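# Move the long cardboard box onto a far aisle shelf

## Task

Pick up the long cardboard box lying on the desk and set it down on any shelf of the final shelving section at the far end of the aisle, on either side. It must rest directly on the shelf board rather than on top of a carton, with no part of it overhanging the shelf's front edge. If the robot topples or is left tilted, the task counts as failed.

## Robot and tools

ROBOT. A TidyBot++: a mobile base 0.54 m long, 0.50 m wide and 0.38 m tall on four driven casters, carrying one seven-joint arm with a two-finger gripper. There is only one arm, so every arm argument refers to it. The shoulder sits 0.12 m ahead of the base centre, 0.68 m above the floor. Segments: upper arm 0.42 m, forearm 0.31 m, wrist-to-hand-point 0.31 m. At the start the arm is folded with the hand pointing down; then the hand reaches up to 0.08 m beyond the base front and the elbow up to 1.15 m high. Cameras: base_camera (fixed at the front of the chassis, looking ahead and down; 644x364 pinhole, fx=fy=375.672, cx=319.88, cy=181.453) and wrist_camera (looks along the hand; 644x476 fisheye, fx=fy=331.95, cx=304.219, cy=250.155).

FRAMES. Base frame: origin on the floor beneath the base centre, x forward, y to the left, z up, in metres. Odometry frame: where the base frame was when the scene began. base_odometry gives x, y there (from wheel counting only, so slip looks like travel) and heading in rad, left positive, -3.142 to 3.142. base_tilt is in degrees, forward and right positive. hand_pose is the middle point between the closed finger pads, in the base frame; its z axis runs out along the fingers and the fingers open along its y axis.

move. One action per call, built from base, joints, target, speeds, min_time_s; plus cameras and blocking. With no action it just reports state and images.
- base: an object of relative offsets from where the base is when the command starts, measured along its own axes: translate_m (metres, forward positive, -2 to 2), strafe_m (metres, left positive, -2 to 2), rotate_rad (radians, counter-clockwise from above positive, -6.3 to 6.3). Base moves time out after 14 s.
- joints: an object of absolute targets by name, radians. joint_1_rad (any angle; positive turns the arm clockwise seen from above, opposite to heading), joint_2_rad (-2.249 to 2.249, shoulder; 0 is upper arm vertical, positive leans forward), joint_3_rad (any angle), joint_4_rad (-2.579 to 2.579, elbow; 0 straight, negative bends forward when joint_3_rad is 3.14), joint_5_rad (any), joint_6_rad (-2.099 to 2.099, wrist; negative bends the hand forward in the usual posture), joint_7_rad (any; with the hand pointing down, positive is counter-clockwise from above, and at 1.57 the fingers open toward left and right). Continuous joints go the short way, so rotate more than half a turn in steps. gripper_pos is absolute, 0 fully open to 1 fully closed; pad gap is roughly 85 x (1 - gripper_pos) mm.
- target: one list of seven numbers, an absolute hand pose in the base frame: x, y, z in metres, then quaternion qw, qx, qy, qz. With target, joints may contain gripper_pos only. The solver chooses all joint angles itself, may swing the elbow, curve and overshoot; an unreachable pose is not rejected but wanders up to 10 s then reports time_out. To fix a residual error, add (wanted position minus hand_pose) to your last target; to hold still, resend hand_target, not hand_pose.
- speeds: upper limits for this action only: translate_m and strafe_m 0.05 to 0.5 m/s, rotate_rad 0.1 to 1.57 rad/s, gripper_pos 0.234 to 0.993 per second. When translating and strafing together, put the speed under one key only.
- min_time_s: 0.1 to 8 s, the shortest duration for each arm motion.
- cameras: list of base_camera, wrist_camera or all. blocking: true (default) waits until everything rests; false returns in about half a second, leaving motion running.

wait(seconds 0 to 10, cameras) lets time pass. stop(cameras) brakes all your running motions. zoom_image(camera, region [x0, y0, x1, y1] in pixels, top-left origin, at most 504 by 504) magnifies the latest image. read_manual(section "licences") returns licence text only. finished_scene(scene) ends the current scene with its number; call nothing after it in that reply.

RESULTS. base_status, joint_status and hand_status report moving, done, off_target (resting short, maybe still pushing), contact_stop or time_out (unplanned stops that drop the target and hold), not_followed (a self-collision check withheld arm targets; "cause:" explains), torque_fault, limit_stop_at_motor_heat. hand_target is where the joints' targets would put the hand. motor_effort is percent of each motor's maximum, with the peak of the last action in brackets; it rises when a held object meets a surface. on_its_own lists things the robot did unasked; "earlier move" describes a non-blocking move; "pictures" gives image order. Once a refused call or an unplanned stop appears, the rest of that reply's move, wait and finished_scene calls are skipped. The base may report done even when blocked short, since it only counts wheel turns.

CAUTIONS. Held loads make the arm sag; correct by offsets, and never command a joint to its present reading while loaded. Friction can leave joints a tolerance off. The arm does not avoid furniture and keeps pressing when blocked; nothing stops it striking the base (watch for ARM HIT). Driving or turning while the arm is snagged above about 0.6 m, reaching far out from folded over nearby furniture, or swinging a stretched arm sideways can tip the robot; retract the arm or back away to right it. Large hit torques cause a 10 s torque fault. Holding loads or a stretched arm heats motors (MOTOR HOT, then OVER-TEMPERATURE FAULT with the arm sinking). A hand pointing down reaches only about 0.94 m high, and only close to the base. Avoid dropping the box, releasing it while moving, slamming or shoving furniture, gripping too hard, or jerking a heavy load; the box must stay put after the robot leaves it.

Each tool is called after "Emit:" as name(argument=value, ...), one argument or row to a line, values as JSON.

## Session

Emit:
move(
  joints={"joint_6_rad": 0.45},
  cameras=["all"],
)

Emit:
move(
  joints={"joint_1_rad": -1.6},
  cameras=["wrist_camera"],
)

Scene clock: 1.90 s.
move: done
base_odometry: x=+0.000 y=+0.000 heading=+0.000
base_tilt: forward=+0.7 right=-0.5
base_status: not commanded
joint_positions: joint_1_rad=-0.012 joint_2_rad=-0.323 joint_3_rad=+3.112 joint_4_rad=-2.542 joint_5_rad=+0.035 joint_6_rad=+0.387 joint_7_rad=+1.571 gripper_pos=+0.000
joint_status: all done
motor_effort: joint_1_rad=+0(1) joint_2_rad=-5(5) joint_3_rad=+1(1) joint_4_rad=+16(17) joint_5_rad=+0(1) joint_6_rad=+10(10) joint_7_rad=+0(1)
hand_pose: x=+0.5358 y=+0.0235 z=+0.8100 quat_wxyz=(-0.004, +0.793, +0.036, +0.609)
hand_target: x=+0.5399 y=+0.0244 z=+0.8277 quat_wxyz=(-0.005, +0.774, +0.036, +0.632)
hand_status: not commanded
pictures: base_camera, wrist_camera

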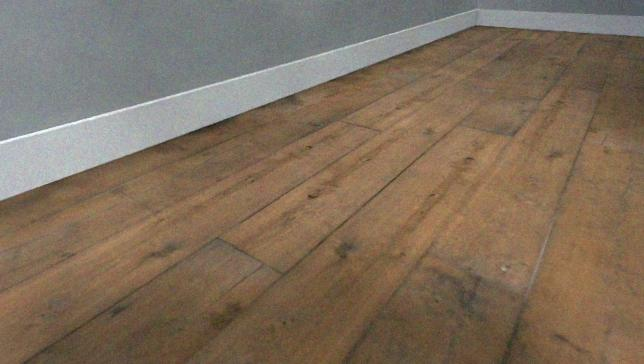

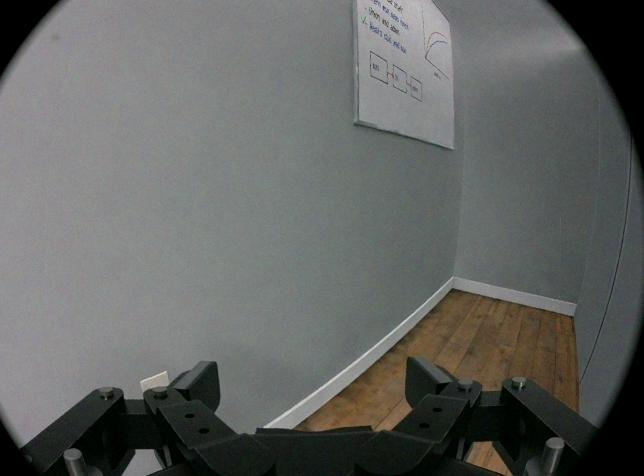

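Scene clock: 4.70 s.
move: done
base_odometry: x=+0.000 y=+0.000 heading=+0.000
base_tilt: forward=+0.7 right=-0.5
base_status: not commanded
joint_positions: joint_1_rad=-1.587 joint_2_rad=-0.323 joint_3_rad=+3.112 joint_4_rad=-2.542 joint_5_rad=+0.035 joint_6_rad=+0.387 joint_7_rad=+1.571 gripper_pos=+0.000
joint_status: all done
motor_effort: joint_1_rad=+0(1) joint_2_rad=-5(6) joint_3_rad=+1(1) joint_4_rad=+16(17) joint_5_rad=+0(1) joint_6_rad=+9(10) joint_7_rad=+0(1)
hand_pose: x=+0.0938 y=+0.4167 z=+0.8100 quat_wxyz=(-0.434, +0.534, +0.587, +0.427)
hand_target: x=+0.0873 y=+0.4204 z=+0.8277 quat_wxyz=(-0.454, +0.517, +0.577, +0.440)
hand_status: not commanded

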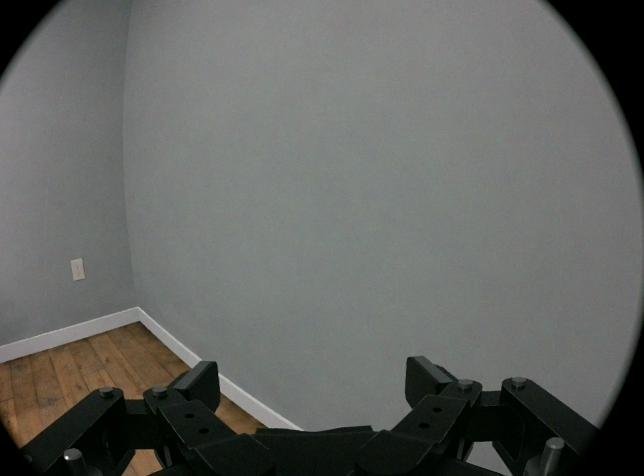

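Emit:
move(
  joints={"joint_1_rad": -3.0},
  cameras=["wrist_camera"],
)

Emit:
move(
  joints={"joint_1_rad": -4.5},
  cameras=["wrist_camera"],
)

Scene clock: 9.20 s.
move: done
base_odometry: x=+0.000 y=+0.000 heading=+0.000
base_tilt: forward=+0.7 right=-0.5
base_status: not commanded
joint_positions: joint_1_rad=-2.987 joint_2_rad=-0.323 joint_3_rad=+3.112 joint_4_rad=-2.542 joint_5_rad=+0.035 joint_6_rad=+0.387 joint_7_rad=+1.571 gripper_pos=+0.000
joint_status: all done
motor_effort: joint_1_rad=+0(1) joint_2_rad=-5(6) joint_3_rad=+1(1) joint_4_rad=+16(17) joint_5_rad=+0(1) joint_6_rad=+9(10) joint_7_rad=+0(2)
hand_pose: x=-0.2959 y=+0.0459 z=+0.8100 quat_wxyz=(-0.607, +0.030, +0.793, +0.047)
hand_target: x=-0.3006 y=+0.0402 z=+0.8277 quat_wxyz=(-0.631, +0.024, +0.774, +0.044)
hand_status: not commanded

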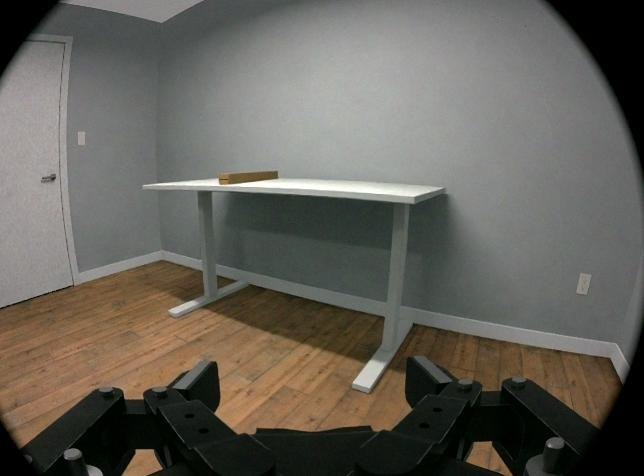

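Scene clock: 11.93 s.
move: done
base_odometry: x=+0.000 y=+0.000 heading=+0.000
base_tilt: forward=+0.7 right=-0.6
base_status: not commanded
joint_positions: joint_1_rad=-4.487 joint_2_rad=-0.323 joint_3_rad=+3.112 joint_4_rad=-2.542 joint_5_rad=+0.035 joint_6_rad=+0.387 joint_7_rad=+1.571 gripper_pos=+0.000
joint_status: all done
motor_effort: joint_1_rad=+0(2) joint_2_rad=-5(6) joint_3_rad=+1(1) joint_4_rad=+16(17) joint_5_rad=+0(1) joint_6_rad=+9(10) joint_7_rad=+0(2)
hand_pose: x=+0.0437 y=-0.4106 z=+0.8100 quat_wxyz=(-0.476, -0.518, +0.601, -0.379)
hand_target: x=+0.0492 y=-0.4157 z=+0.8277 quat_wxyz=(-0.491, -0.511, +0.583, -0.398)
hand_status: not commanded

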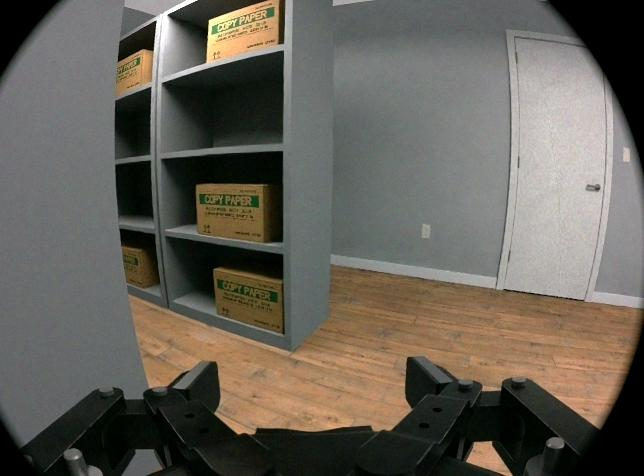

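Emit:
move(
  base={"translate_m": -1.129, "strafe_m": -0.533, "rotate_rad": 2.505},
  joints={"joint_1_rad": 0.0, "joint_2_rad": -0.43, "joint_3_rad": 3.14, "joint_4_rad": -1.44, "joint_5_rad": 0.0, "joint_6_rad": -1.3, "joint_7_rad": 1.57},
  cameras=["all"],
)

Scene clock: 42.80 s.
move: done
base_odometry: x=-1.129 y=-0.533 heading=+2.505
base_tilt: forward=+0.7 right=-0.6
base_status: done
joint_positions: joint_1_rad=-6.274 joint_2_rad=-0.421 joint_3_rad=+3.126 joint_4_rad=-1.472 joint_5_rad=+0.035 joint_6_rad=-1.229 joint_7_rad=+1.571 gripper_pos=+0.000
joint_status: all done
motor_effort: joint_1_rad=+0(2) joint_2_rad=-1(10) joint_3_rad=+1(3) joint_4_rad=+16(19) joint_5_rad=+1(2) joint_6_rad=+8(10) joint_7_rad=-1(2)
hand_pose: x=+0.4559 y=-0.0053 z=+1.0195 quat_wxyz=(-0.020, -0.908, -0.002, -0.418)
hand_target: x=+0.4398 y=+0.0020 z=+1.0217 quat_wxyz=(+0.000, -0.915, +0.000, -0.404)
hand_status: not commanded
pictures: base_camera, wrist_camera

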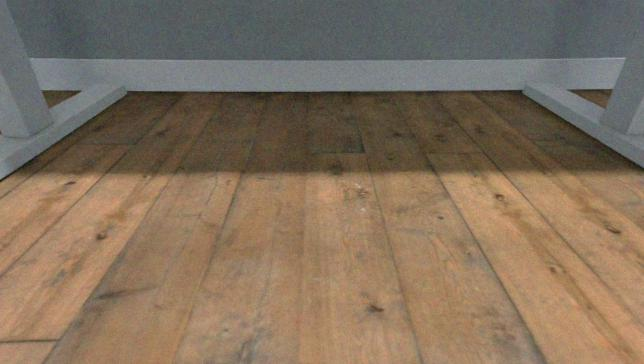

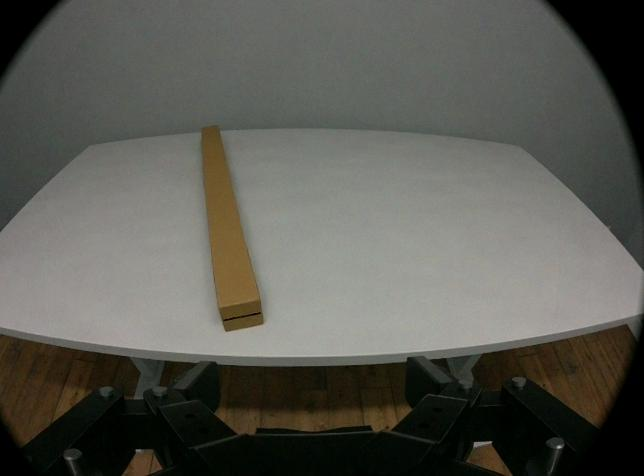

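Emit:
move(
  base={"translate_m": 0.304, "strafe_m": -0.03, "rotate_rad": 0.277},
  speeds={"translate_m": 0.25},
  target=[0.642, 0.0, 0.965, 0, 0.9848, 0, 0.1736],
  min_time_s=2.5,
  cameras=["wrist_camera"],
)

Scene clock: 63.77 s.
move: done
base_odometry: x=-1.356 y=-0.328 heading=+2.783
base_tilt: forward=+0.6 right=-0.6
base_status: done
joint_positions: joint_1_rad=-6.283 joint_2_rad=+0.382 joint_3_rad=+3.168 joint_4_rad=-0.556 joint_5_rad=+0.026 joint_6_rad=-1.800 joint_7_rad=+1.571 gripper_pos=+0.000
joint_status: not commanded
motor_effort: joint_1_rad=+0(1) joint_2_rad=-25(27) joint_3_rad=+0(2) joint_4_rad=+14(17) joint_5_rad=+0(1) joint_6_rad=+4(9) joint_7_rad=+0(2)
hand_pose: x=+0.6515 y=-0.0169 z=+0.9720 quat_wxyz=(-0.019, -0.979, +0.017, -0.200)
hand_target: x=+0.6420 y=+0.0000 z=+0.9650 quat_wxyz=(+0.000, -0.985, +0.000, -0.174)
hand_status: done (0.021 m and 4.3 deg from the pose sent, 0.194 m and 29.5 deg at the start)

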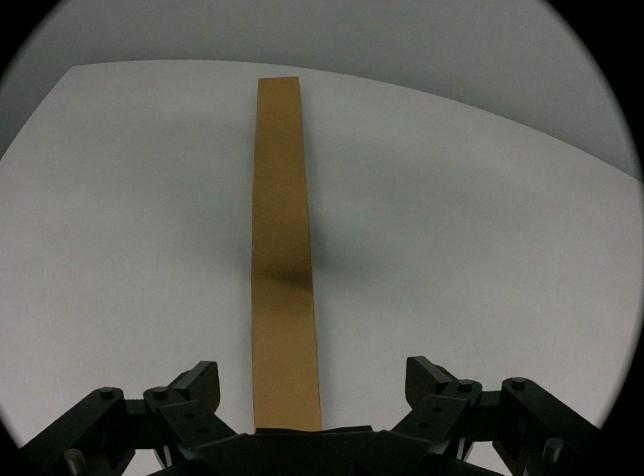

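Emit:
move(
  base={"strafe_m": 0.009},
  target=[0.653, 0.012, 0.9, -0.0043, 0.9845, 0.0246, 0.1736],
  min_time_s=1.5,
  cameras=["wrist_camera"],
)

Scene clock: 73.43 s.
move: done
base_odometry: x=-1.359 y=-0.337 heading=+2.783
base_tilt: forward=+0.6 right=-0.6
base_status: done
joint_positions: joint_1_rad=-6.295 joint_2_rad=+0.340 joint_3_rad=+3.170 joint_4_rad=-0.844 joint_5_rad=+0.023 joint_6_rad=-1.649 joint_7_rad=+1.571 gripper_pos=+0.000
joint_status: not commanded
motor_effort: joint_1_rad=+0(3) joint_2_rad=-25(27) joint_3_rad=+0(1) joint_4_rad=+15(16) joint_5_rad=+0(1) joint_6_rad=+4(5) joint_7_rad=-1(1)
hand_pose: x=+0.6452 y=-0.0114 z=+0.9001 quat_wxyz=(-0.017, -0.988, +0.009, -0.153)
hand_target: x=+0.6530 y=+0.0120 z=+0.9000 quat_wxyz=(+0.004, -0.984, -0.025, -0.174)
hand_status: done (0.025 m and 5.1 deg from the pose sent, 0.078 m and 6.3 deg at the start)

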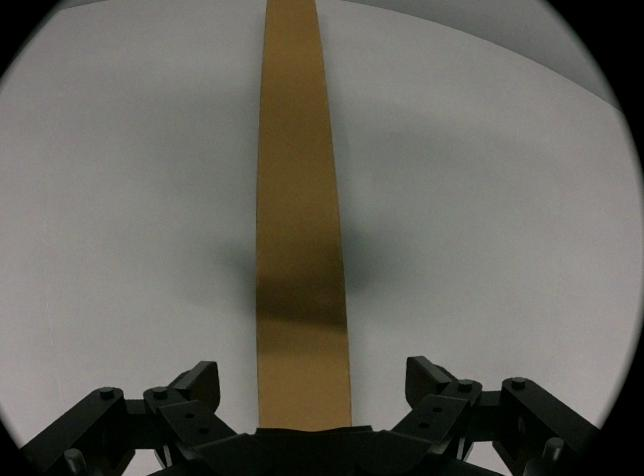

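Emit:
move(
  target=[0.669, 0.016, 0.847, -0.0043, 0.9845, 0.0246, 0.1736],
  min_time_s=1.5,
  cameras=["wrist_camera"],
)

Scene clock: 79.20 s.
move: done
base_odometry: x=-1.359 y=-0.337 heading=+2.783
base_tilt: forward=+0.7 right=-0.5
base_status: not commanded
joint_positions: joint_1_rad=-6.302 joint_2_rad=+0.337 joint_3_rad=+3.170 joint_4_rad=-1.015 joint_5_rad=+0.023 joint_6_rad=-1.474 joint_7_rad=+1.571 gripper_pos=+0.000
joint_status: not commanded
motor_effort: joint_1_rad=+0(0) joint_2_rad=-25(27) joint_3_rad=+0(1) joint_4_rad=+15(16) joint_5_rad=+0(1) joint_6_rad=+3(4) joint_7_rad=+0(1)
hand_pose: x=+0.6618 y=-0.0086 z=+0.8509 quat_wxyz=(-0.017, -0.987, +0.004, -0.157)
hand_target: x=+0.6690 y=+0.0160 z=+0.8470 quat_wxyz=(+0.004, -0.984, -0.025, -0.174)
hand_status: done (0.026 m and 4.5 deg from the pose sent, 0.064 m and 5.1 deg at the start)

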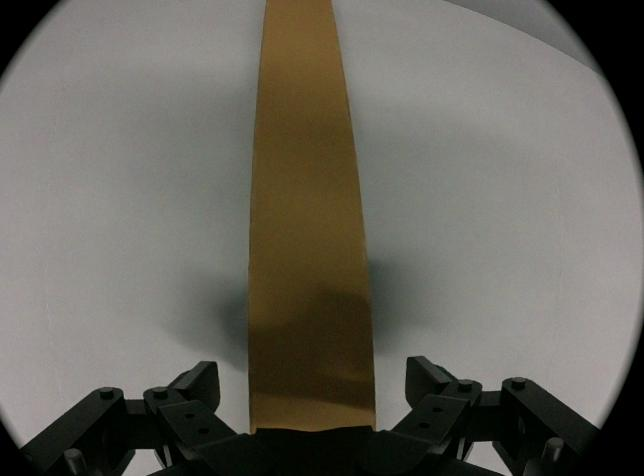

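Emit:
move(
  target=[0.669, 0.016, 0.836, -0.0043, 0.9845, 0.0246, 0.1736],
  min_time_s=1,
)

Emit:
move(
  joints={"gripper_pos": 0.47},
  speeds={"gripper_pos": 0.3},
)

Emit:
move(
  joints={"gripper_pos": 0.484},
  speeds={"gripper_pos": 0.234},
  cameras=["wrist_camera"],
)

Scene clock: 84.57 s.
move: done
base_odometry: x=-1.359 y=-0.337 heading=+2.783
base_tilt: forward=+0.7 right=-0.6
base_status: not commanded
joint_positions: joint_1_rad=-6.302 joint_2_rad=+0.337 joint_3_rad=+3.170 joint_4_rad=-1.056 joint_5_rad=+0.023 joint_6_rad=-1.436 joint_7_rad=+1.571 gripper_pos=+0.000
joint_status: not commanded
motor_effort: joint_1_rad=+0(0) joint_2_rad=-26(27) joint_3_rad=+0(1) joint_4_rad=+16(17) joint_5_rad=+1(1) joint_6_rad=+3(4) joint_7_rad=+0(1)
hand_pose: x=+0.6635 y=-0.0087 z=+0.8380 quat_wxyz=(-0.017, -0.988, +0.003, -0.155)
hand_target: x=+0.6690 y=+0.0160 z=+0.8360 quat_wxyz=(+0.004, -0.984, -0.025, -0.174)
hand_status: done (0.025 m and 4.5 deg from the pose sent, 0.030 m and 4.5 deg at the start)
pictures: none

Scene clock: 87.20 s.
move: done
base_odometry: x=-1.359 y=-0.337 heading=+2.783
base_tilt: forward=+0.8 right=-0.6
base_status: not commanded
joint_positions: joint_1_rad=-6.302 joint_2_rad=+0.335 joint_3_rad=+3.170 joint_4_rad=-1.057 joint_5_rad=+0.023 joint_6_rad=-1.435 joint_7_rad=+1.571 gripper_pos=+0.468
joint_status: all done
motor_effort: joint_1_rad=+0(1) joint_2_rad=-25(27) joint_3_rad=+1(1) joint_4_rad=+16(17) joint_5_rad=+0(1) joint_6_rad=+3(4) joint_7_rad=-1(1)
hand_pose: x=+0.6632 y=-0.0085 z=+0.8388 quat_wxyz=(-0.017, -0.988, +0.003, -0.156)
hand_target: x=+0.6690 y=+0.0160 z=+0.8360 quat_wxyz=(+0.004, -0.984, -0.025, -0.174)
hand_status: not commanded
pictures: none

Scene clock: 88.17 s.
move: done
base_odometry: x=-1.359 y=-0.337 heading=+2.783
base_tilt: forward=+0.8 right=-0.6
base_status: not commanded
joint_positions: joint_1_rad=-6.302 joint_2_rad=+0.335 joint_3_rad=+3.170 joint_4_rad=-1.057 joint_5_rad=+0.023 joint_6_rad=-1.435 joint_7_rad=+1.571 gripper_pos=+0.480
joint_status: all done
motor_effort: joint_1_rad=-1(1) joint_2_rad=-25(26) joint_3_rad=+0(1) joint_4_rad=+16(16) joint_5_rad=+0(1) joint_6_rad=+3(4) joint_7_rad=+0(2)
hand_pose: x=+0.6632 y=-0.0085 z=+0.8390 quat_wxyz=(-0.017, -0.988, +0.003, -0.156)
hand_target: x=+0.6690 y=+0.0160 z=+0.8360 quat_wxyz=(+0.004, -0.984, -0.025, -0.174)
hand_status: not commanded

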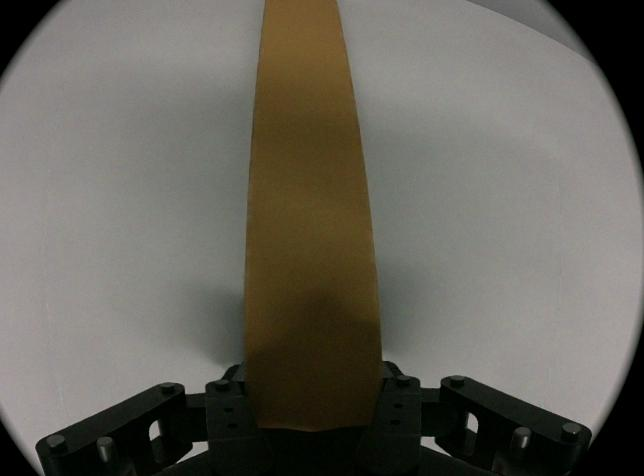

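Emit:
move(
  target=[0.643, 0.016, 0.947, -0.0043, 0.9845, 0.0246, 0.1736],
  min_time_s=2,
)

Emit:
move(
  base={"translate_m": -0.748, "strafe_m": 0.083, "rotate_rad": 1.292},
  speeds={"translate_m": 0.35, "rotate_rad": 0.45},
  joints={"joint_7_rad": 3.16},
  min_time_s=4,
  cameras=["wrist_camera"],
)

Scene clock: 108.47 s.
move: done
base_odometry: x=-1.359 y=-0.337 heading=+2.783
base_tilt: forward=+0.7 right=-0.5
base_status: not commanded
joint_positions: joint_1_rad=-6.305 joint_2_rad=+0.337 joint_3_rad=+3.170 joint_4_rad=-0.687 joint_5_rad=+0.023 joint_6_rad=-1.708 joint_7_rad=+1.571 gripper_pos=+0.480
joint_status: not commanded
motor_effort: joint_1_rad=+0(1) joint_2_rad=-25(27) joint_3_rad=+0(1) joint_4_rad=+14(17) joint_5_rad=+0(1) joint_6_rad=+4(5) joint_7_rad=+0(2)
hand_pose: x=+0.6509 y=-0.0059 z=+0.9573 quat_wxyz=(-0.016, -0.979, +0.005, -0.204)
hand_target: x=+0.6430 y=+0.0160 z=+0.9470 quat_wxyz=(+0.004, -0.984, -0.025, -0.174)
hand_status: done (0.025 m and 5.5 deg from the pose sent, 0.113 m and 4.5 deg at the start)
pictures: none

Scene clock: 113.10 s.
move: done
base_odometry: x=-0.688 y=-0.677 heading=-2.208
base_tilt: forward=+0.7 right=-0.5
base_status: done
joint_positions: joint_1_rad=-6.320 joint_2_rad=+0.350 joint_3_rad=+3.170 joint_4_rad=-0.686 joint_5_rad=+0.019 joint_6_rad=-1.712 joint_7_rad=+3.105 gripper_pos=+0.480
joint_status: all done
motor_effort: joint_1_rad=+0(3) joint_2_rad=-25(29) joint_3_rad=+0(2) joint_4_rad=+14(16) joint_5_rad=+0(2) joint_6_rad=+4(5) joint_7_rad=+0(3)
hand_pose: x=+0.6534 y=+0.0032 z=+0.9498 quat_wxyz=(-0.145, -0.704, -0.683, -0.132)
hand_target: x=+0.6430 y=+0.0160 z=+0.9470 quat_wxyz=(-0.119, -0.683, -0.709, -0.127)
hand_status: not commanded

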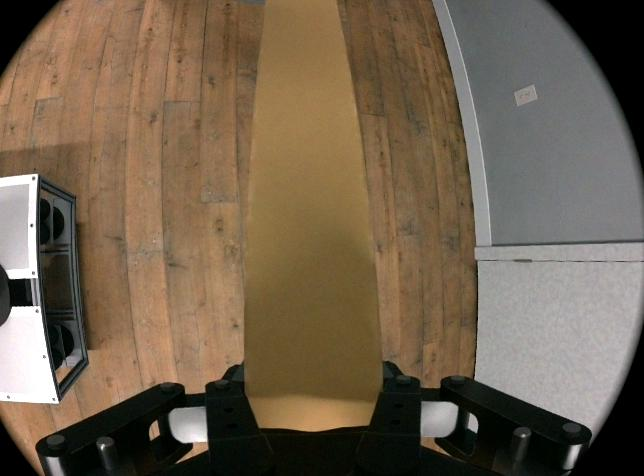

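Emit:
move(
  base={"strafe_m": 0.35},
  speeds={"strafe_m": 0.25},
  target=[0.53, 0.0, 0.92, 0.0648, 0.6421, 0.7041, 0.296],
  min_time_s=2.5,
)

Emit:
move(
  target=[0.44, 0.0, 0.82, 0.0648, 0.6421, 0.7041, 0.296],
  min_time_s=2.5,
  cameras=["wrist_camera"],
)

Scene clock: 123.60 s.
move: done
base_odometry: x=-0.406 y=-0.885 heading=-2.207
base_tilt: forward=+0.7 right=-0.5
base_status: done
joint_positions: joint_1_rad=-6.281 joint_2_rad=-0.052 joint_3_rad=+3.454 joint_4_rad=-1.362 joint_5_rad=-0.416 joint_6_rad=-1.502 joint_7_rad=+3.502 gripper_pos=+0.480
joint_status: not commanded
motor_effort: joint_1_rad=+0(3) joint_2_rad=-13(26) joint_3_rad=+0(2) joint_4_rad=+15(16) joint_5_rad=-4(4) joint_6_rad=+4(5) joint_7_rad=-1(1)
hand_pose: x=+0.5186 y=+0.0001 z=+0.9153 quat_wxyz=(-0.051, -0.653, -0.709, -0.261)
hand_target: x=+0.5300 y=+0.0000 z=+0.9200 quat_wxyz=(-0.065, -0.642, -0.704, -0.296)
hand_status: done (0.012 m and 4.5 deg from the pose sent, 0.127 m and 22.3 deg at the start)
pictures: none

Scene clock: 126.40 s.
move: done
base_odometry: x=-0.406 y=-0.885 heading=-2.207
base_tilt: forward=+0.7 right=-0.6
base_status: not commanded
joint_positions: joint_1_rad=-7.323 joint_2_rad=-0.616 joint_3_rad=+3.862 joint_4_rad=-1.861 joint_5_rad=+0.189 joint_6_rad=-1.195 joint_7_rad=+2.965 gripper_pos=+0.480
joint_status: not commanded
motor_effort: joint_1_rad=+0(1) joint_2_rad=+6(14) joint_3_rad=-5(6) joint_4_rad=+16(17) joint_5_rad=-2(5) joint_6_rad=+5(6) joint_7_rad=+0(1)
hand_pose: x=+0.4268 y=+0.0106 z=+0.8299 quat_wxyz=(-0.048, -0.626, -0.723, -0.289)
hand_target: x=+0.4400 y=+0.0000 z=+0.8200 quat_wxyz=(-0.065, -0.642, -0.704, -0.296)
hand_status: done (0.020 m and 3.5 deg from the pose sent, 0.124 m and 4.5 deg at the start)

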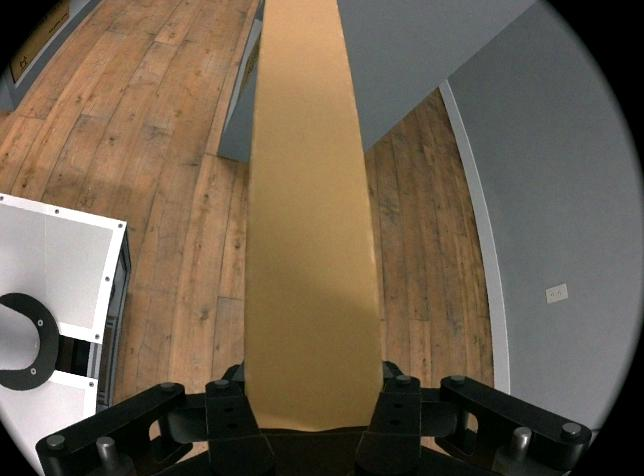

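Emit:
move(
  base={"translate_m": 0.015, "strafe_m": 0.2},
  speeds={"strafe_m": 0.15},
  target=[0.37, 0.008, 0.68, 0.0031, 0.6655, 0.7071, 0.2389],
  min_time_s=2.5,
)

Emit:
move(
  base={"strafe_m": 0.95},
  speeds={"strafe_m": 0.3},
  cameras=["all"],
)

Scene clock: 141.73 s.
move: done
base_odometry: x=-0.254 y=-1.016 heading=-2.207
base_tilt: forward=+0.7 right=-0.5
base_status: done
joint_positions: joint_1_rad=-7.382 joint_2_rad=-0.723 joint_3_rad=+3.946 joint_4_rad=-2.249 joint_5_rad=+0.312 joint_6_rad=-1.039 joint_7_rad=+2.798 gripper_pos=+0.480
joint_status: not commanded
motor_effort: joint_1_rad=+0(1) joint_2_rad=+8(9) joint_3_rad=-5(6) joint_4_rad=+15(16) joint_5_rad=-2(3) joint_6_rad=+4(6) joint_7_rad=-1(2)
hand_pose: x=+0.3599 y=+0.0115 z=+0.6883 quat_wxyz=(+0.010, -0.656, -0.720, -0.225)
hand_target: x=+0.3700 y=+0.0080 z=+0.6800 quat_wxyz=(-0.003, -0.666, -0.707, -0.239)
hand_status: done (0.013 m and 2.9 deg from the pose sent, 0.160 m and 9.2 deg at the start)
pictures: none

Scene clock: 145.77 s.
move: done
base_odometry: x=+0.510 y=-1.580 heading=-2.207
base_tilt: forward=+0.7 right=-0.5
base_status: done
joint_positions: joint_1_rad=-7.385 joint_2_rad=-0.730 joint_3_rad=+3.950 joint_4_rad=-2.249 joint_5_rad=+0.316 joint_6_rad=-1.036 joint_7_rad=+2.798 gripper_pos=+0.480
joint_status: not commanded
motor_effort: joint_1_rad=+0(1) joint_2_rad=+8(10) joint_3_rad=-5(6) joint_4_rad=+14(16) joint_5_rad=-2(3) joint_6_rad=+4(5) joint_7_rad=+0(1)
hand_pose: x=+0.3611 y=+0.0107 z=+0.6888 quat_wxyz=(+0.009, -0.655, -0.720, -0.229)
hand_target: x=+0.3700 y=+0.0080 z=+0.6800 quat_wxyz=(-0.003, -0.666, -0.707, -0.239)
hand_status: not commanded
pictures: base_camera, wrist_camera

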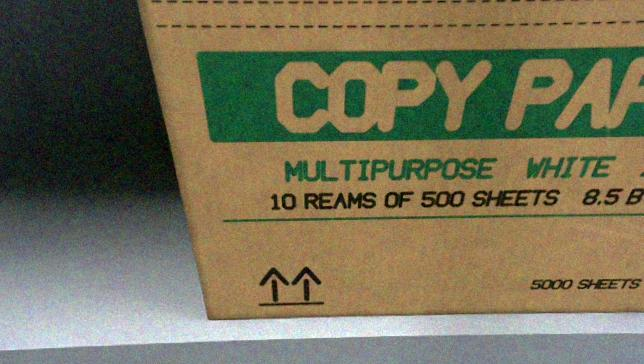

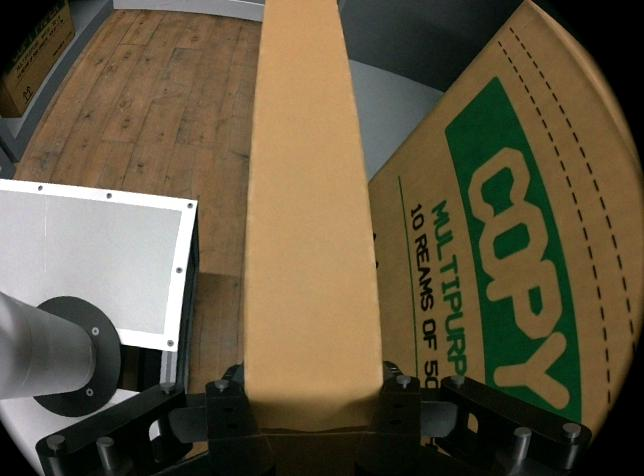

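Emit:
move(
  base={"translate_m": -0.03, "strafe_m": 0.94, "rotate_rad": 0.034},
  speeds={"strafe_m": 0.3},
  cameras=["all"],
)

Scene clock: 155.50 s.
move: done
base_odometry: x=+1.284 y=-2.115 heading=-2.172
base_tilt: forward=+0.6 right=-0.5
base_status: done
joint_positions: joint_1_rad=-7.387 joint_2_rad=-0.735 joint_3_rad=+3.953 joint_4_rad=-2.249 joint_5_rad=+0.319 joint_6_rad=-1.035 joint_7_rad=+2.798 gripper_pos=+0.480
joint_status: not commanded
motor_effort: joint_1_rad=+0(2) joint_2_rad=+8(10) joint_3_rad=-5(6) joint_4_rad=+14(15) joint_5_rad=-2(3) joint_6_rad=+5(5) joint_7_rad=+0(2)
hand_pose: x=+0.3616 y=+0.0102 z=+0.6888 quat_wxyz=(+0.010, -0.655, -0.720, -0.231)
hand_target: x=+0.3700 y=+0.0080 z=+0.6800 quat_wxyz=(-0.003, -0.666, -0.707, -0.239)
hand_status: not commanded
pictures: base_camera, wrist_camera

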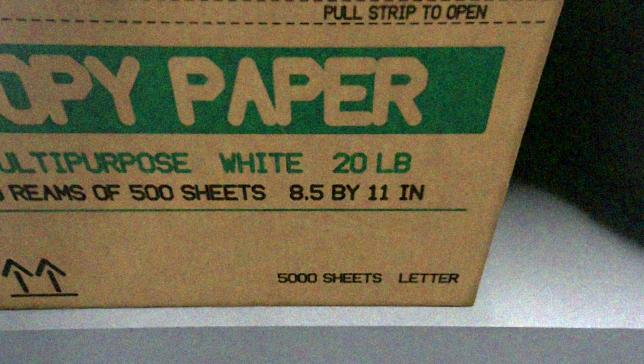

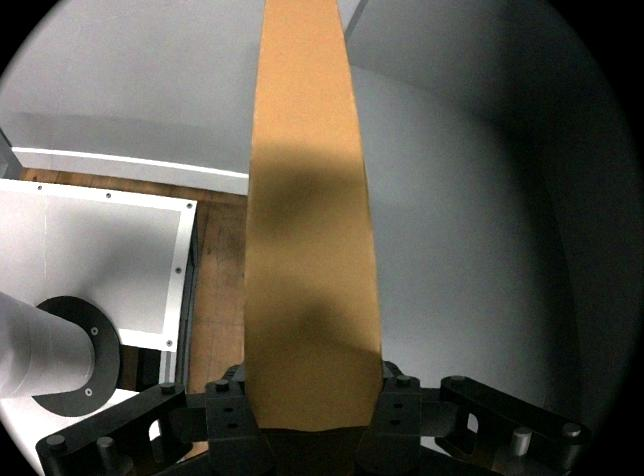

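Emit:
move(
  base={"translate_m": 0.025, "strafe_m": 0.042},
  speeds={"strafe_m": 0.1},
  target=[0.37, 0.008, 0.612, 0.0031, 0.6655, 0.7071, 0.2389],
  min_time_s=1.5,
  cameras=["wrist_camera"],
)

Scene clock: 171.83 s.
move: done
base_odometry: x=+1.305 y=-2.159 heading=-2.172
base_tilt: forward=+0.7 right=-0.6
base_status: done
joint_positions: joint_1_rad=-7.528 joint_2_rad=-0.772 joint_3_rad=+4.137 joint_4_rad=-2.426 joint_5_rad=+0.541 joint_6_rad=-0.846 joint_7_rad=+2.648 gripper_pos=+0.480
joint_status: not commanded
motor_effort: joint_1_rad=+0(1) joint_2_rad=+10(11) joint_3_rad=-5(6) joint_4_rad=+13(15) joint_5_rad=-1(2) joint_6_rad=+5(5) joint_7_rad=-1(1)
hand_pose: x=+0.3633 y=+0.0041 z=+0.6175 quat_wxyz=(+0.003, -0.662, -0.717, -0.219)
hand_target: x=+0.3700 y=+0.0080 z=+0.6120 quat_wxyz=(-0.003, -0.666, -0.707, -0.239)
hand_status: done (0.010 m and 2.7 deg from the pose sent, 0.077 m and 2.6 deg at the start)

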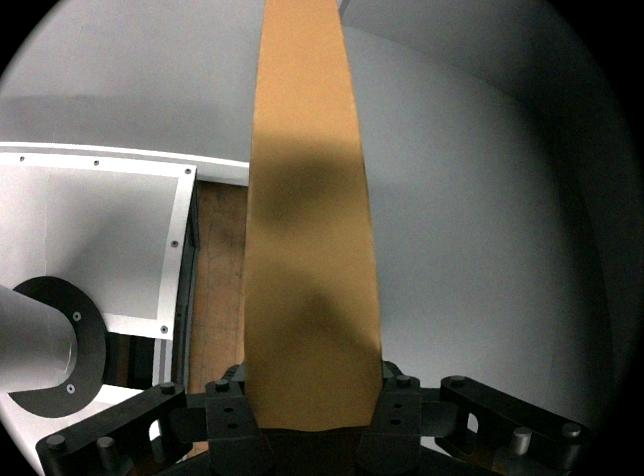

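Emit:
move(
  target=[0.445, 0.0, 0.62, 0.0067, 0.6761, 0.6971, 0.2389],
  min_time_s=1.8,
)

Emit:
move(
  target=[0.53, -0.014, 0.608, 0.0103, 0.6864, 0.6868, 0.2387],
  min_time_s=2,
  cameras=["wrist_camera"],
)

Scene clock: 183.03 s.
move: done
base_odometry: x=+1.305 y=-2.159 heading=-2.172
base_tilt: forward=+0.7 right=-0.5
base_status: not commanded
joint_positions: joint_1_rad=-7.780 joint_2_rad=-0.772 joint_3_rad=+4.346 joint_4_rad=-2.326 joint_5_rad=+0.665 joint_6_rad=-0.845 joint_7_rad=+2.573 gripper_pos=+0.480
joint_status: not commanded
motor_effort: joint_1_rad=+0(1) joint_2_rad=+13(13) joint_3_rad=-7(7) joint_4_rad=+12(13) joint_5_rad=-1(2) joint_6_rad=+5(5) joint_7_rad=+0(1)
hand_pose: x=+0.4153 y=+0.0046 z=+0.6099 quat_wxyz=(+0.008, -0.661, -0.721, -0.208)
hand_target: x=+0.4450 y=+0.0000 z=+0.6200 quat_wxyz=(-0.007, -0.676, -0.697, -0.239)
hand_status: done (0.032 m and 5.1 deg from the pose sent, 0.082 m and 3.8 deg at the start)
pictures: none

Scene clock: 185.33 s.
move: done
base_odometry: x=+1.305 y=-2.159 heading=-2.172
base_tilt: forward=+0.7 right=-0.5
base_status: not commanded
joint_positions: joint_1_rad=-8.049 joint_2_rad=-0.899 joint_3_rad=+4.522 joint_4_rad=-2.140 joint_5_rad=+0.874 joint_6_rad=-0.845 joint_7_rad=+2.461 gripper_pos=+0.480
joint_status: not commanded
motor_effort: joint_1_rad=+0(1) joint_2_rad=+17(18) joint_3_rad=-10(11) joint_4_rad=+11(13) joint_5_rad=+0(1) joint_6_rad=+6(6) joint_7_rad=-1(1)
hand_pose: x=+0.5197 y=+0.0079 z=+0.6160 quat_wxyz=(-0.003, -0.662, -0.705, -0.254)
hand_target: x=+0.5300 y=-0.0140 z=+0.6080 quat_wxyz=(-0.010, -0.686, -0.687, -0.239)
hand_status: done (0.025 m and 4.0 deg from the pose sent, 0.116 m and 6.4 deg at the start)

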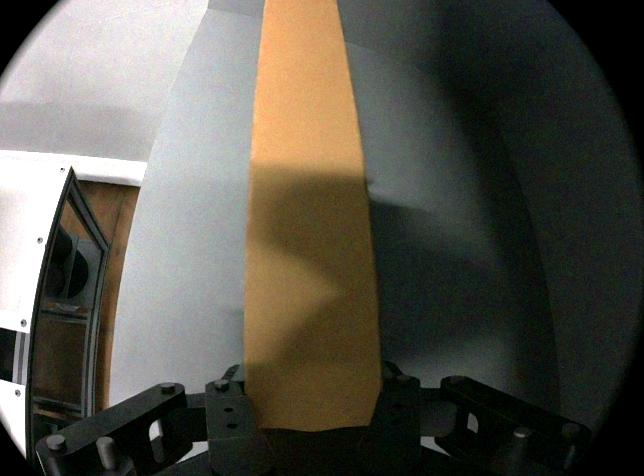

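Emit:
move(
  target=[0.528, -0.014, 0.578, -0.0634, 0.6979, 0.6946, 0.164],
  min_time_s=2,
)

Emit:
move(
  target=[0.52, -0.012, 0.558, -0.0634, 0.6979, 0.6946, 0.164],
  min_time_s=1.5,
  cameras=["wrist_camera"],
)

Scene clock: 192.43 s.
move: done
base_odometry: x=+1.305 y=-2.159 heading=-2.172
base_tilt: forward=+0.7 right=-0.5
base_status: not commanded
joint_positions: joint_1_rad=-8.216 joint_2_rad=-1.023 joint_3_rad=+4.577 joint_4_rad=-1.993 joint_5_rad=+0.875 joint_6_rad=-1.078 joint_7_rad=+2.460 gripper_pos=+0.480
joint_status: not commanded
motor_effort: joint_1_rad=+0(1) joint_2_rad=+21(23) joint_3_rad=-12(12) joint_4_rad=+9(11) joint_5_rad=-1(2) joint_6_rad=+4(6) joint_7_rad=+0(1)
hand_pose: x=+0.5270 y=+0.0067 z=+0.5917 quat_wxyz=(+0.059, -0.669, -0.715, -0.193)
hand_target: x=+0.5280 y=-0.0140 z=+0.5780 quat_wxyz=(+0.063, -0.698, -0.694, -0.164)
hand_status: done (0.025 m and 5.3 deg from the pose sent, 0.045 m and 13.5 deg at the start)
pictures: none

Scene clock: 194.23 s.
move: done
base_odometry: x=+1.305 y=-2.159 heading=-2.172
base_tilt: forward=+0.7 right=-0.6
base_status: not commanded
joint_positions: joint_1_rad=-8.216 joint_2_rad=-1.046 joint_3_rad=+4.599 joint_4_rad=-1.993 joint_5_rad=+0.901 joint_6_rad=-1.079 joint_7_rad=+2.425 gripper_pos=+0.480
joint_status: not commanded
motor_effort: joint_1_rad=+0(0) joint_2_rad=+21(23) joint_3_rad=-12(12) joint_4_rad=+9(9) joint_5_rad=-2(2) joint_6_rad=+4(5) joint_7_rad=+0(1)
hand_pose: x=+0.5293 y=-0.0016 z=+0.5803 quat_wxyz=(+0.063, -0.685, -0.701, -0.188)
hand_target: x=+0.5200 y=-0.0120 z=+0.5580 quat_wxyz=(+0.063, -0.698, -0.694, -0.164)
hand_status: done (0.026 m and 3.2 deg from the pose sent, 0.039 m and 5.3 deg at the start)

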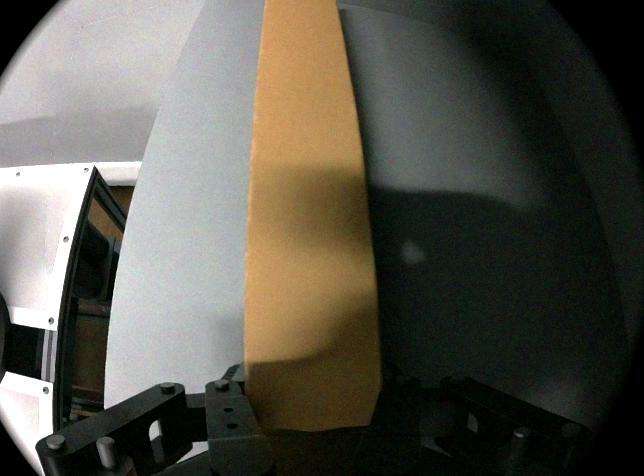

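Emit:
move(
  target=[0.518, -0.012, 0.556, -0.0474, 0.6994, 0.6984, 0.1483],
  min_time_s=1.5,
)

Emit:
move(
  target=[0.515, -0.012, 0.545, -0.0474, 0.6994, 0.6984, 0.1483],
  min_time_s=1,
  cameras=["wrist_camera"],
)

Scene clock: 204.07 s.
move: done
base_odometry: x=+1.305 y=-2.159 heading=-2.172
base_tilt: forward=+0.7 right=-0.6
base_status: not commanded
joint_positions: joint_1_rad=-8.232 joint_2_rad=-1.046 joint_3_rad=+4.607 joint_4_rad=-2.001 joint_5_rad=+0.925 joint_6_rad=-1.079 joint_7_rad=+2.389 gripper_pos=+0.480
joint_status: not commanded
motor_effort: joint_1_rad=+0(1) joint_2_rad=+21(23) joint_3_rad=-12(12) joint_4_rad=+9(9) joint_5_rad=-1(2) joint_6_rad=+4(5) joint_7_rad=+0(1)
hand_pose: x=+0.5300 y=-0.0002 z=+0.5754 quat_wxyz=(+0.058, -0.690, -0.698, -0.182)
hand_target: x=+0.5180 y=-0.0120 z=+0.5560 quat_wxyz=(+0.047, -0.699, -0.698, -0.148)
hand_status: done (0.026 m and 4.2 deg from the pose sent, 0.029 m and 5.2 deg at the start)
pictures: none

Scene clock: 205.37 s.
move: done
base_odometry: x=+1.305 y=-2.159 heading=-2.172
base_tilt: forward=+0.6 right=-0.5
base_status: not commanded
joint_positions: joint_1_rad=-8.234 joint_2_rad=-1.046 joint_3_rad=+4.620 joint_4_rad=-2.025 joint_5_rad=+0.956 joint_6_rad=-1.079 joint_7_rad=+2.369 gripper_pos=+0.480
joint_status: not commanded
motor_effort: joint_1_rad=+0(1) joint_2_rad=+21(22) joint_3_rad=-12(12) joint_4_rad=+8(9) joint_5_rad=-2(2) joint_6_rad=+4(5) joint_7_rad=-1(2)
hand_pose: x=+0.5246 y=-0.0052 z=+0.5653 quat_wxyz=(+0.050, -0.691, -0.701, -0.170)
hand_target: x=+0.5150 y=-0.0120 z=+0.5450 quat_wxyz=(+0.047, -0.699, -0.698, -0.148)
hand_status: done (0.024 m and 2.7 deg from the pose sent, 0.036 m and 4.2 deg at the start)

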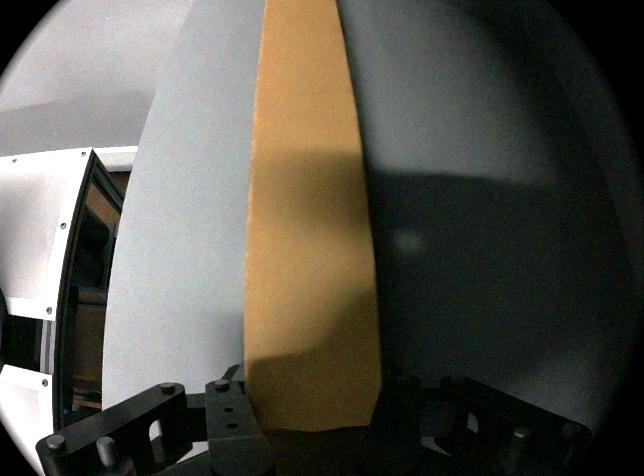

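Emit:
move(
  target=[0.512, -0.012, 0.533, -0.0474, 0.6994, 0.6984, 0.1483],
  min_time_s=1,
)

Emit:
move(
  target=[0.509, -0.012, 0.522, -0.0474, 0.6994, 0.6984, 0.1483],
  min_time_s=1,
)

Scene clock: 210.67 s.
move: done
base_odometry: x=+1.305 y=-2.159 heading=-2.172
base_tilt: forward=+0.7 right=-0.6
base_status: not commanded
joint_positions: joint_1_rad=-8.236 joint_2_rad=-1.046 joint_3_rad=+4.621 joint_4_rad=-2.030 joint_5_rad=+0.968 joint_6_rad=-1.079 joint_7_rad=+2.354 gripper_pos=+0.480
joint_status: not commanded
motor_effort: joint_1_rad=+0(1) joint_2_rad=+17(22) joint_3_rad=-3(12) joint_4_rad=+4(8) joint_5_rad=+2(3) joint_6_rad=+2(4) joint_7_rad=-2(2)
hand_pose: x=+0.5246 y=-0.0058 z=+0.5637 quat_wxyz=(+0.047, -0.693, -0.699, -0.168)
hand_target: x=+0.5120 y=-0.0120 z=+0.5330 quat_wxyz=(+0.047, -0.699, -0.698, -0.148)
hand_status: done (0.034 m and 2.4 deg from the pose sent, 0.035 m and 2.7 deg at the start)
pictures: none

Scene clock: 211.97 s.
move: off_target
base_odometry: x=+1.305 y=-2.159 heading=-2.172
base_tilt: forward=+0.7 right=-0.5
base_status: not commanded
joint_positions: joint_1_rad=-8.237 joint_2_rad=-1.046 joint_3_rad=+4.613 joint_4_rad=-2.042 joint_5_rad=+0.988 joint_6_rad=-1.079 joint_7_rad=+2.331 gripper_pos=+0.480
joint_status: not commanded
motor_effort: joint_1_rad=+0(1) joint_2_rad=+15(17) joint_3_rad=+2(3) joint_4_rad=+2(5) joint_5_rad=+5(5) joint_6_rad=+0(2) joint_7_rad=-1(2)
hand_pose: x=+0.5243 y=-0.0058 z=+0.5634 quat_wxyz=(+0.040, -0.694, -0.699, -0.168)
hand_target: x=+0.5090 y=-0.0120 z=+0.5220 quat_wxyz=(+0.047, -0.699, -0.698, -0.148)
hand_status: off_target (0.045 m and 2.5 deg from the pose sent, 0.045 m and 2.4 deg at the start)
pictures: none

Emit:
move(
  target=[0.515, -0.012, 0.546, -0.0474, 0.6994, 0.6984, 0.1483],
  min_time_s=0.8,
)

Emit:
move(
  joints={"gripper_pos": 0.25},
  speeds={"gripper_pos": 0.234},
  cameras=["wrist_camera"],
)

Scene clock: 215.77 s.
move: done
base_odometry: x=+1.305 y=-2.159 heading=-2.172
base_tilt: forward=+0.7 right=-0.6
base_status: not commanded
joint_positions: joint_1_rad=-8.237 joint_2_rad=-1.045 joint_3_rad=+4.612 joint_4_rad=-2.042 joint_5_rad=+0.988 joint_6_rad=-1.079 joint_7_rad=+2.331 gripper_pos=+0.480
joint_status: not commanded
motor_effort: joint_1_rad=-1(2) joint_2_rad=+16(17) joint_3_rad=-3(3) joint_4_rad=+5(6) joint_5_rad=+5(5) joint_6_rad=+3(3) joint_7_rad=+0(3)
hand_pose: x=+0.5245 y=-0.0057 z=+0.5638 quat_wxyz=(+0.039, -0.693, -0.700, -0.168)
hand_target: x=+0.5150 y=-0.0120 z=+0.5460 quat_wxyz=(+0.047, -0.699, -0.698, -0.148)
hand_status: done (0.021 m and 2.5 deg from the pose sent, 0.021 m and 2.5 deg at the start)
pictures: none

Scene clock: 217.33 s.
move: done
base_odometry: x=+1.305 y=-2.159 heading=-2.172
base_tilt: forward=+0.7 right=-0.6
base_status: not commanded
joint_positions: joint_1_rad=-8.239 joint_2_rad=-1.047 joint_3_rad=+4.628 joint_4_rad=-2.041 joint_5_rad=+0.989 joint_6_rad=-1.079 joint_7_rad=+2.331 gripper_pos=+0.251
joint_status: all done
motor_effort: joint_1_rad=+0(1) joint_2_rad=+21(22) joint_3_rad=-11(12) joint_4_rad=+8(9) joint_5_rad=-1(4) joint_6_rad=+4(4) joint_7_rad=+0(1)
hand_pose: x=+0.5234 y=-0.0086 z=+0.5587 quat_wxyz=(+0.042, -0.697, -0.697, -0.162)
hand_target: x=+0.5150 y=-0.0120 z=+0.5460 quat_wxyz=(+0.047, -0.699, -0.698, -0.148)
hand_status: not commanded

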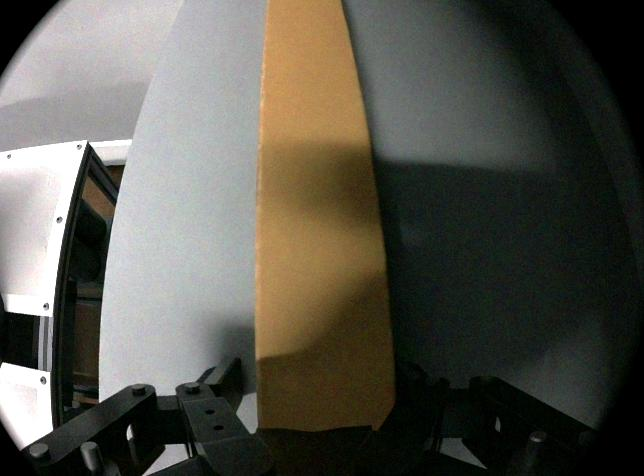

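Emit:
move(
  joints={"gripper_pos": 0.03},
  speeds={"gripper_pos": 0.4},
)

Emit:
move(
  target=[0.5, -0.04, 0.635, -0.0474, 0.6994, 0.6984, 0.1483],
  min_time_s=2.2,
  cameras=["wrist_camera"],
)

Scene clock: 221.13 s.
move: done
base_odometry: x=+1.305 y=-2.159 heading=-2.172
base_tilt: forward=+0.7 right=-0.5
base_status: not commanded
joint_positions: joint_1_rad=-8.239 joint_2_rad=-1.047 joint_3_rad=+4.628 joint_4_rad=-2.041 joint_5_rad=+0.989 joint_6_rad=-1.079 joint_7_rad=+2.331 gripper_pos=+0.032
joint_status: all done
motor_effort: joint_1_rad=+0(1) joint_2_rad=+21(22) joint_3_rad=-11(12) joint_4_rad=+8(9) joint_5_rad=-1(1) joint_6_rad=+4(4) joint_7_rad=-1(1)
hand_pose: x=+0.5234 y=-0.0086 z=+0.5587 quat_wxyz=(+0.042, -0.697, -0.697, -0.162)
hand_target: x=+0.5150 y=-0.0120 z=+0.5460 quat_wxyz=(+0.047, -0.699, -0.698, -0.148)
hand_status: not commanded
pictures: none

Scene clock: 223.63 s.
move: done
base_odometry: x=+1.305 y=-2.159 heading=-2.172
base_tilt: forward=+0.7 right=-0.6
base_status: not commanded
joint_positions: joint_1_rad=-8.111 joint_2_rad=-0.939 joint_3_rad=+4.517 joint_4_rad=-1.951 joint_5_rad=+0.812 joint_6_rad=-1.181 joint_7_rad=+2.457 gripper_pos=+0.032
joint_status: not commanded
motor_effort: joint_1_rad=+0(1) joint_2_rad=+19(23) joint_3_rad=-11(12) joint_4_rad=+10(10) joint_5_rad=-1(2) joint_6_rad=+3(4) joint_7_rad=-1(2)
hand_pose: x=+0.5133 y=-0.0383 z=+0.6231 quat_wxyz=(+0.034, -0.709, -0.686, -0.162)
hand_target: x=+0.5000 y=-0.0400 z=+0.6350 quat_wxyz=(+0.047, -0.699, -0.698, -0.148)
hand_status: done (0.018 m and 2.8 deg from the pose sent, 0.086 m and 1.8 deg at the start)

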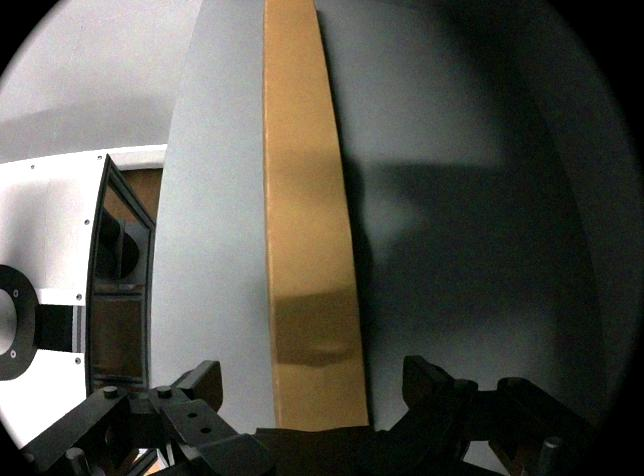

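Emit:
finished_scene(
  scene=2,
)

The scene is finished: the task was done.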